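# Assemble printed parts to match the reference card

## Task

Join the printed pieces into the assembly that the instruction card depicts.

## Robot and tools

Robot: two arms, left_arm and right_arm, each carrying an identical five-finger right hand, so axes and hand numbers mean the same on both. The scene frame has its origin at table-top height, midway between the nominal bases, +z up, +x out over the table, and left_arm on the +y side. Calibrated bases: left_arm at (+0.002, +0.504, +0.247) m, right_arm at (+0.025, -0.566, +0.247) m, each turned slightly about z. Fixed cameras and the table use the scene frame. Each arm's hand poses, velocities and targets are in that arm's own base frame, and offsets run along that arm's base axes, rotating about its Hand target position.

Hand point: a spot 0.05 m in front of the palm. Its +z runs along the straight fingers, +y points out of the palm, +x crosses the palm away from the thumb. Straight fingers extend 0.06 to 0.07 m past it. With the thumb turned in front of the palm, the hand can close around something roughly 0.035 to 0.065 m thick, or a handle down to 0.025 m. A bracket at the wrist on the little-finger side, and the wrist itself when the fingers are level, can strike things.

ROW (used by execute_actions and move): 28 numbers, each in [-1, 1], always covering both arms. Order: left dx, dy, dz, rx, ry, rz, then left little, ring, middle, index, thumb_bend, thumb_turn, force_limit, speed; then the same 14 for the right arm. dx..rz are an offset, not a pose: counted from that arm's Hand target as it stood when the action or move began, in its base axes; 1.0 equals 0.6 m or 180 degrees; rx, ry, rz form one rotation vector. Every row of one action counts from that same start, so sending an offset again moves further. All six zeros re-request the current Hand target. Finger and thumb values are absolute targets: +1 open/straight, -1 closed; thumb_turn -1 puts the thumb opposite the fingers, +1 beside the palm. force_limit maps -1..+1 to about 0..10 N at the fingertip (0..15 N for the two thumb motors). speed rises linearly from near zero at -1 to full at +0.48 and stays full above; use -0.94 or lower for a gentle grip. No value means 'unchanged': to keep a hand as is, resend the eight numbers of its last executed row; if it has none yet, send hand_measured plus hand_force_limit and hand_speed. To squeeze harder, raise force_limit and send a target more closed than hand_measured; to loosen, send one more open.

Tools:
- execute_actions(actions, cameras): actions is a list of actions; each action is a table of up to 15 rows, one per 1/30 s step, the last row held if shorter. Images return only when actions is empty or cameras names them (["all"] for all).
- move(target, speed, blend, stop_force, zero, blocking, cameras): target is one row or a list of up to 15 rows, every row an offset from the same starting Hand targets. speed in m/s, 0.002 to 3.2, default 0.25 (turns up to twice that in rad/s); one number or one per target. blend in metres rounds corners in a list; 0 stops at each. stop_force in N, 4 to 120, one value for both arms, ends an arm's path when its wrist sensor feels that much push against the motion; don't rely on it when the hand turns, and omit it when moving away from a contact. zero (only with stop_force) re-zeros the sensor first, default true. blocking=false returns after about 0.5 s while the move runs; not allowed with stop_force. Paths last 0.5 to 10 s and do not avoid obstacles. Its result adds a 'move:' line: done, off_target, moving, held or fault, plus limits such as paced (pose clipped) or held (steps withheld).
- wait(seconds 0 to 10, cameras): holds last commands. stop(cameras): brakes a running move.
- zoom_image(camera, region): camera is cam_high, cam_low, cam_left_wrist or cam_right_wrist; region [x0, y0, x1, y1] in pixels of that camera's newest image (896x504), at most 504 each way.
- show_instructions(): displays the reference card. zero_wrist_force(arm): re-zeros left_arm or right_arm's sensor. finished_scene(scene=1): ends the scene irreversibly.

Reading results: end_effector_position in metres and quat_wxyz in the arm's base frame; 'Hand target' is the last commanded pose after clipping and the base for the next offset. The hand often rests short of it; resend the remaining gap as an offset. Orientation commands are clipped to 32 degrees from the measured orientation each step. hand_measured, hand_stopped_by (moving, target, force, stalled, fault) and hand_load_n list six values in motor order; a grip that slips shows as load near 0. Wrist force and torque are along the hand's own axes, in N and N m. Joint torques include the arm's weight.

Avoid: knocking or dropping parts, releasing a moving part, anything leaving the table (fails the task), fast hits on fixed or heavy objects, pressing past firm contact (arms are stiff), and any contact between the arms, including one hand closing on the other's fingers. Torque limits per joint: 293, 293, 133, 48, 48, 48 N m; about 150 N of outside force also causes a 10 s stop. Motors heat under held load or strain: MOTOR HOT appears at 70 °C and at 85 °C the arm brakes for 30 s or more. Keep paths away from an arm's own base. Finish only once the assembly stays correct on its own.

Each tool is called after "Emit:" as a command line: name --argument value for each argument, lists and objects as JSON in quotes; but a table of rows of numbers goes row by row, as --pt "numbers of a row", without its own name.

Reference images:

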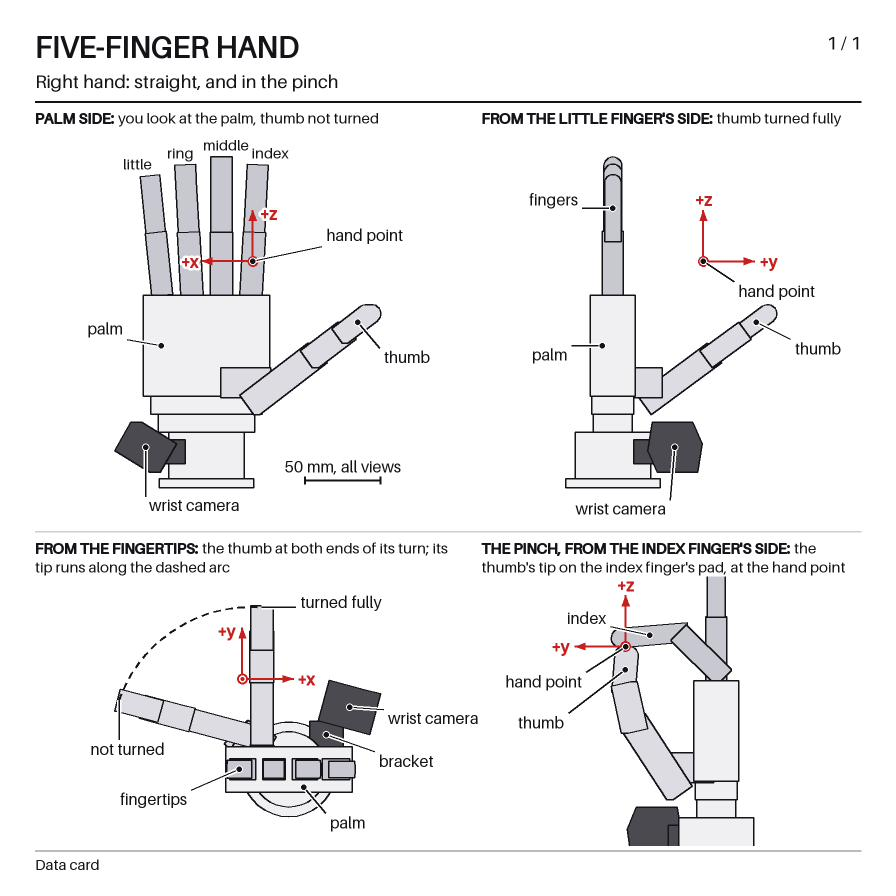

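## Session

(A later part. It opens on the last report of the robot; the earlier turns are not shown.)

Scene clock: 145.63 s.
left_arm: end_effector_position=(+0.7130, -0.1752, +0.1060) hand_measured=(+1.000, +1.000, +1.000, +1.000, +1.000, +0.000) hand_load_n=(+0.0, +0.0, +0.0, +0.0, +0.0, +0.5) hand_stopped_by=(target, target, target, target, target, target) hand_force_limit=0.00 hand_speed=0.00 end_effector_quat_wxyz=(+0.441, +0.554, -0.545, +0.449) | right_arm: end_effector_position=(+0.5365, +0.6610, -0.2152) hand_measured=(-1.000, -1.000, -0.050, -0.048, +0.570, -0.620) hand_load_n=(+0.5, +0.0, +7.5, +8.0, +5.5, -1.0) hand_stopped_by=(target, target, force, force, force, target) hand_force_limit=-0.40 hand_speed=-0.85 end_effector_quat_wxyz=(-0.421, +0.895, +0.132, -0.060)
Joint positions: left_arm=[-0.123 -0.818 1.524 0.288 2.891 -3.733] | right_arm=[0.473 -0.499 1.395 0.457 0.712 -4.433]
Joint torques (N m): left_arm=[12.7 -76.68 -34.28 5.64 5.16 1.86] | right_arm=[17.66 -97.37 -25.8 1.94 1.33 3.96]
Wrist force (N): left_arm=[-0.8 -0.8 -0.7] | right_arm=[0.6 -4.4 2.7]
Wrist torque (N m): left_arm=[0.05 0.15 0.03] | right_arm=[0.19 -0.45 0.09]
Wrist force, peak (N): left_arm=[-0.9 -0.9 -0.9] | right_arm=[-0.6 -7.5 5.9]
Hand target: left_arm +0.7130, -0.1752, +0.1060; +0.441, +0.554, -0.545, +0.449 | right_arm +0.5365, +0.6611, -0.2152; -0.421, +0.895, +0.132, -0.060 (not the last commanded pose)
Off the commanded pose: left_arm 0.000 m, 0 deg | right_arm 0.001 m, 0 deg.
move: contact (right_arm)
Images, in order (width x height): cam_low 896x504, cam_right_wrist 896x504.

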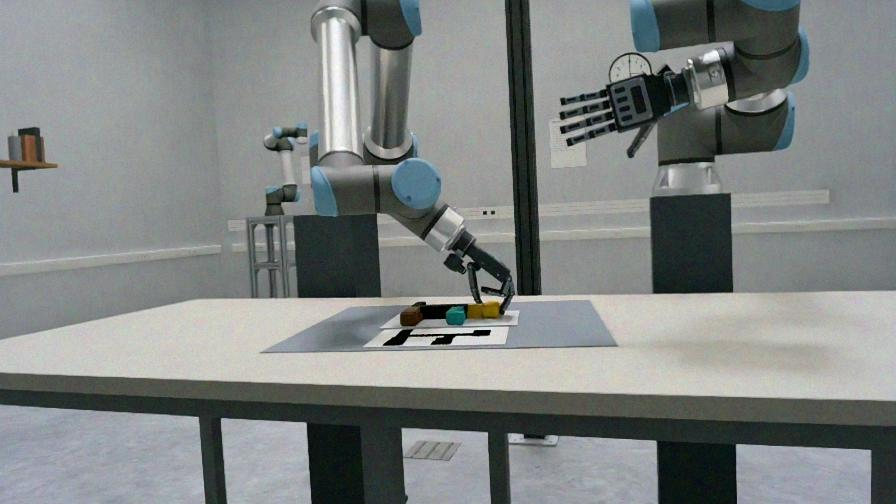

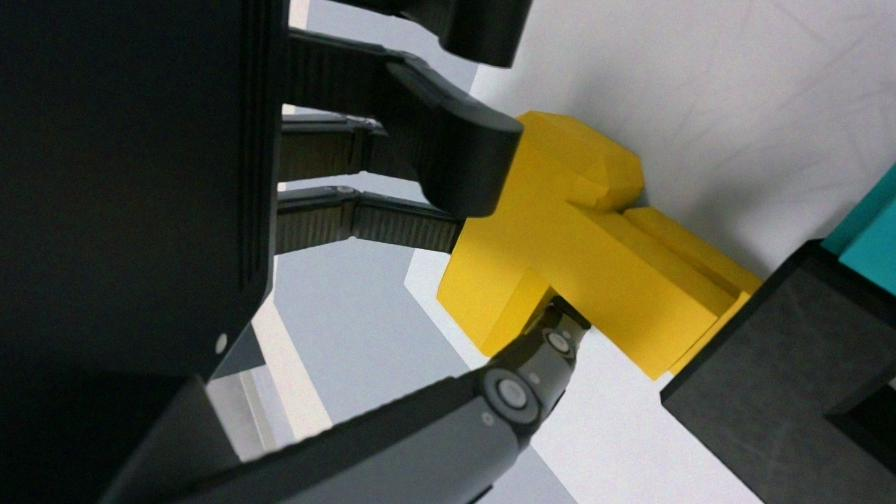

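Emit:
move --pt "0 0 0 0 0 0 1 1 1 1 1 0 0 0 -0.0002 0.0015 -0.003 0 0 0 -1 -1 -0.4 -0.4 -0.1 -0.62 -0.4 -0.85" --pt "0 0 0 0 0 0 1 1 1 1 1 0 0 0 0.002 0.002 -0.004 0 0 0 -1 -1 -0.4 -0.4 -0.1 -0.62 -0.4 -0.85" --pt "0 0 0 0 0 0 1 1 1 1 1 0 0 0 -0.002 0.001 -0.004 0 0 0 -1 -1 -0.4 -0.4 -0.1 -0.62 -0.4 -0.85" --pt "0 0 0 0 0 0 1 1 1 1 1 0 0 0 0 0.0015 0.001 0 0 0 -1 -1 -0.4 -0.4 -0.1 -0.62 -0.4 -0.85" --speed 0.01 --stop_force 15

Emit:
move --pt "0 0 0 0 0 0 1 1 1 1 1 0 0 0 0 0 0.001 0 0 0 -1 -1 0.32 0.32 0.76 -0.62 0 -0.6" --pt "0 0 0 0 0 0 1 1 1 1 1 0 0 0 -0.01 0.03 0.18 0 0 0 -1 -1 0.32 0.32 0.76 -0.62 0 -0.6" --speed '[0.02,0.08]' --cameras '["cam_low","cam_right_wrist","cam_left_wrist"]'

Emit:
zoom_image --camera "cam_low" --region '[390, 280, 510, 335]'

Emit:
zoom_image --camera "cam_left_wrist" --region '[380, 230, 500, 370]'

Emit:
zoom_image --camera "cam_right_wrist" --region '[600, 150, 896, 400]'

Scene clock: 148.10 s.
left_arm: end_effector_position=(+0.7130, -0.1752, +0.1060) hand_measured=(+1.000, +1.000, +1.000, +1.000, +1.000, +0.000) hand_load_n=(+0.0, +0.0, +0.0, +0.0, +0.0, +0.5) hand_stopped_by=(target, target, target, target, target, target) hand_force_limit=0.00 hand_speed=0.00 end_effector_quat_wxyz=(+0.441, +0.554, -0.545, +0.449) | right_arm: end_effector_position=(+0.5365, +0.6620, -0.2146) hand_measured=(-1.000, -1.000, -0.050, -0.048, +0.570, -0.620) hand_load_n=(+0.0, +0.0, +2.5, +6.0, +8.0, +1.0) hand_stopped_by=(target, target, force, force, force, target) hand_force_limit=-0.40 hand_speed=-0.85 end_effector_quat_wxyz=(-0.421, +0.895, +0.132, -0.060)
Joint positions: left_arm=[-0.123 -0.818 1.524 0.288 2.891 -3.733] | right_arm=[0.474 -0.499 1.394 0.457 0.713 -4.431]
Joint torques (N m): left_arm=[11.91 -78.21 -34.59 5.59 5.22 2.08] | right_arm=[-24.69 -106.4 -28.03 5.43 -2.94 -3.37]
Wrist force (N): left_arm=[-0.8 -1.0 -0.9] | right_arm=[0.7 0.4 0.6]
Wrist torque (N m): left_arm=[0.03 0.17 0.02] | right_arm=[0.19 -0.33 0.04]
Wrist force, peak (N): left_arm=[-1.0 -0.9 -1.0] | right_arm=[2.9 -6.6 -5.8]
Hand target: left_arm +0.7130, -0.1752, +0.1060; +0.441, +0.554, -0.545, +0.449 | right_arm +0.5365, +0.6620, -0.2146; -0.421, +0.895, +0.132, -0.060
Off the commanded pose: left_arm 0.000 m, 0 deg | right_arm 0.000 m, 0 deg.
move: done

Scene clock: 150.63 s.
left_arm: end_effector_position=(+0.7130, -0.1752, +0.1060) hand_measured=(+1.000, +1.000, +1.000, +1.000, +1.000, +0.000) hand_load_n=(+0.0, +0.0, +0.0, +0.0, +0.0, +0.0) hand_stopped_by=(target, target, target, target, target, target) hand_force_limit=0.00 hand_speed=0.00 end_effector_quat_wxyz=(+0.441, +0.554, -0.545, +0.449) | right_arm: end_effector_position=(+0.5305, +0.6799, -0.1070) hand_measured=(-1.000, -1.000, +0.320, +0.320, +0.760, -0.620) hand_load_n=(+0.0, +0.0, +0.0, +0.0, +0.0, +0.0) hand_stopped_by=(target, target, target, target, target, target) hand_force_limit=0.00 hand_speed=-0.60 end_effector_quat_wxyz=(-0.421, +0.895, +0.132, -0.060)
Joint positions: left_arm=[-0.123 -0.818 1.524 0.288 2.891 -3.733] | right_arm=[0.498 -0.628 1.408 0.545 0.718 -4.396]
Joint torques (N m): left_arm=[11.84 -77.7 -34.33 5.44 4.98 1.72] | right_arm=[14.94 -108.85 -29.94 6.17 0.67 3.38]
Wrist force (N): left_arm=[-0.7 -0.7 -0.7] | right_arm=[0.5 0.2 0.9]
Wrist torque (N m): left_arm=[0.06 0.14 0.04] | right_arm=[0.14 -0.30 0.01]
Wrist force, peak (N): left_arm=[-1.1 -1.0 -0.9] | right_arm=[1.5 0.5 0.8]
Hand target: left_arm +0.7130, -0.1752, +0.1060; +0.441, +0.554, -0.545, +0.449 | right_arm +0.5305, +0.6800, -0.1066; -0.421, +0.895, +0.132, -0.060
Off the commanded pose: left_arm 0.000 m, 0 deg | right_arm 0.000 m, 0 deg.
move: done
Images, in order (width x height): cam_low 896x504, cam_left_wrist 896x504, cam_right_wrist 896x504.

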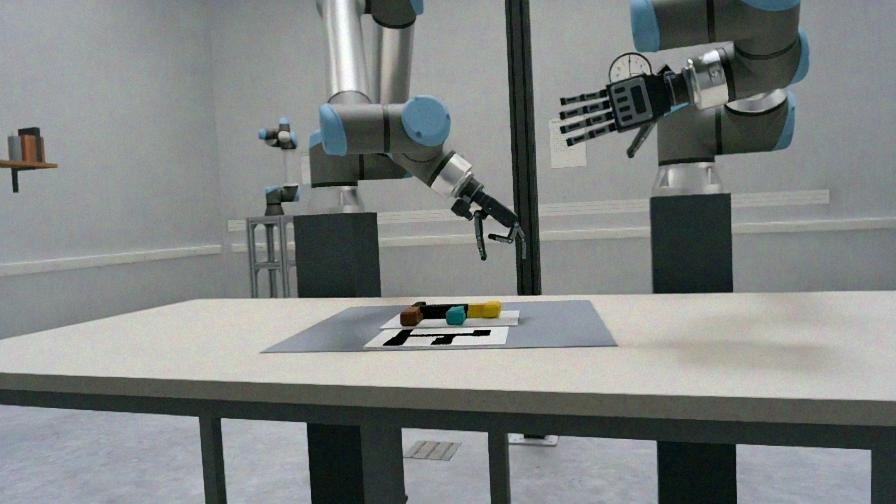

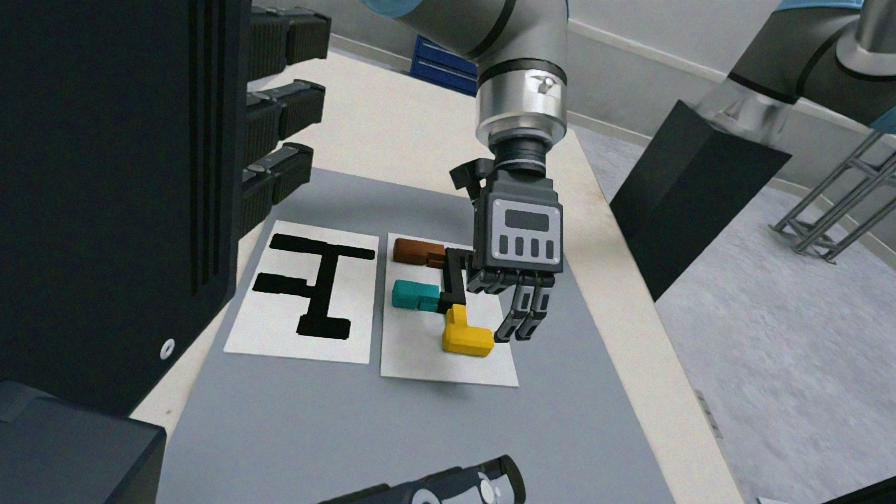

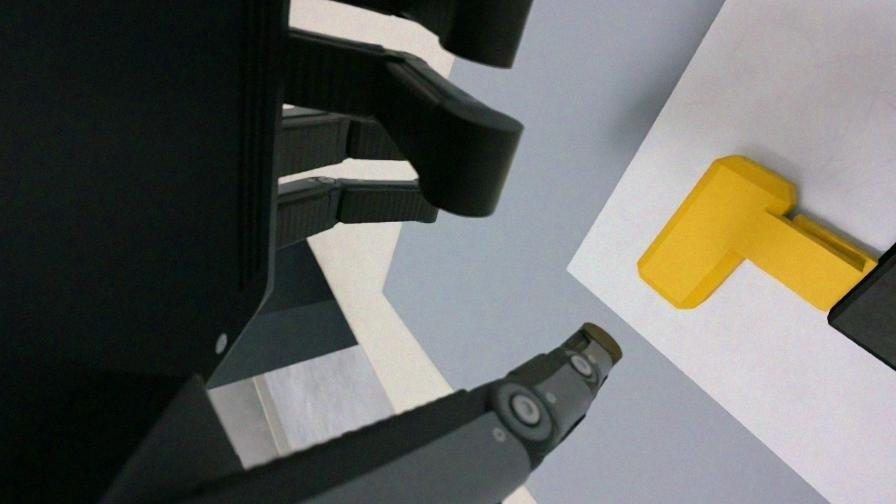

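Scaled by 4.200.

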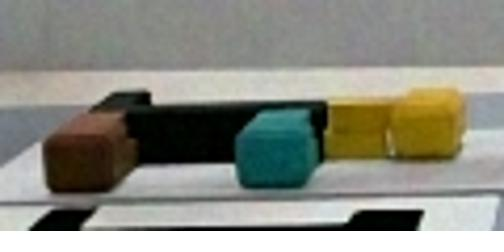

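Scaled by 3.600.

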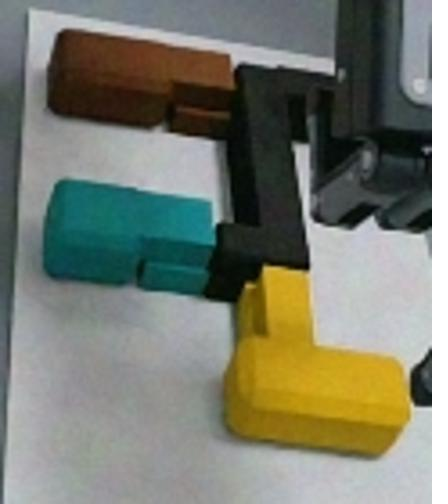

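Scaled by 1.703.

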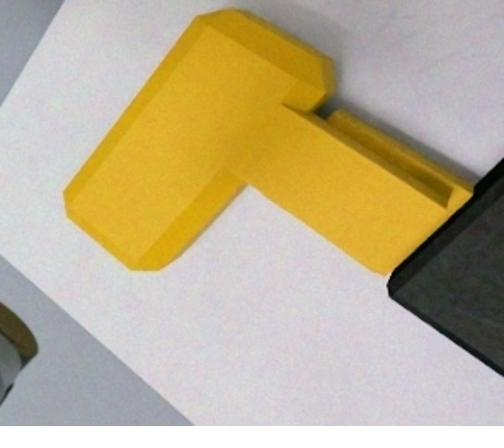

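Emit:
finished_scene

The scene is finished: the task was done.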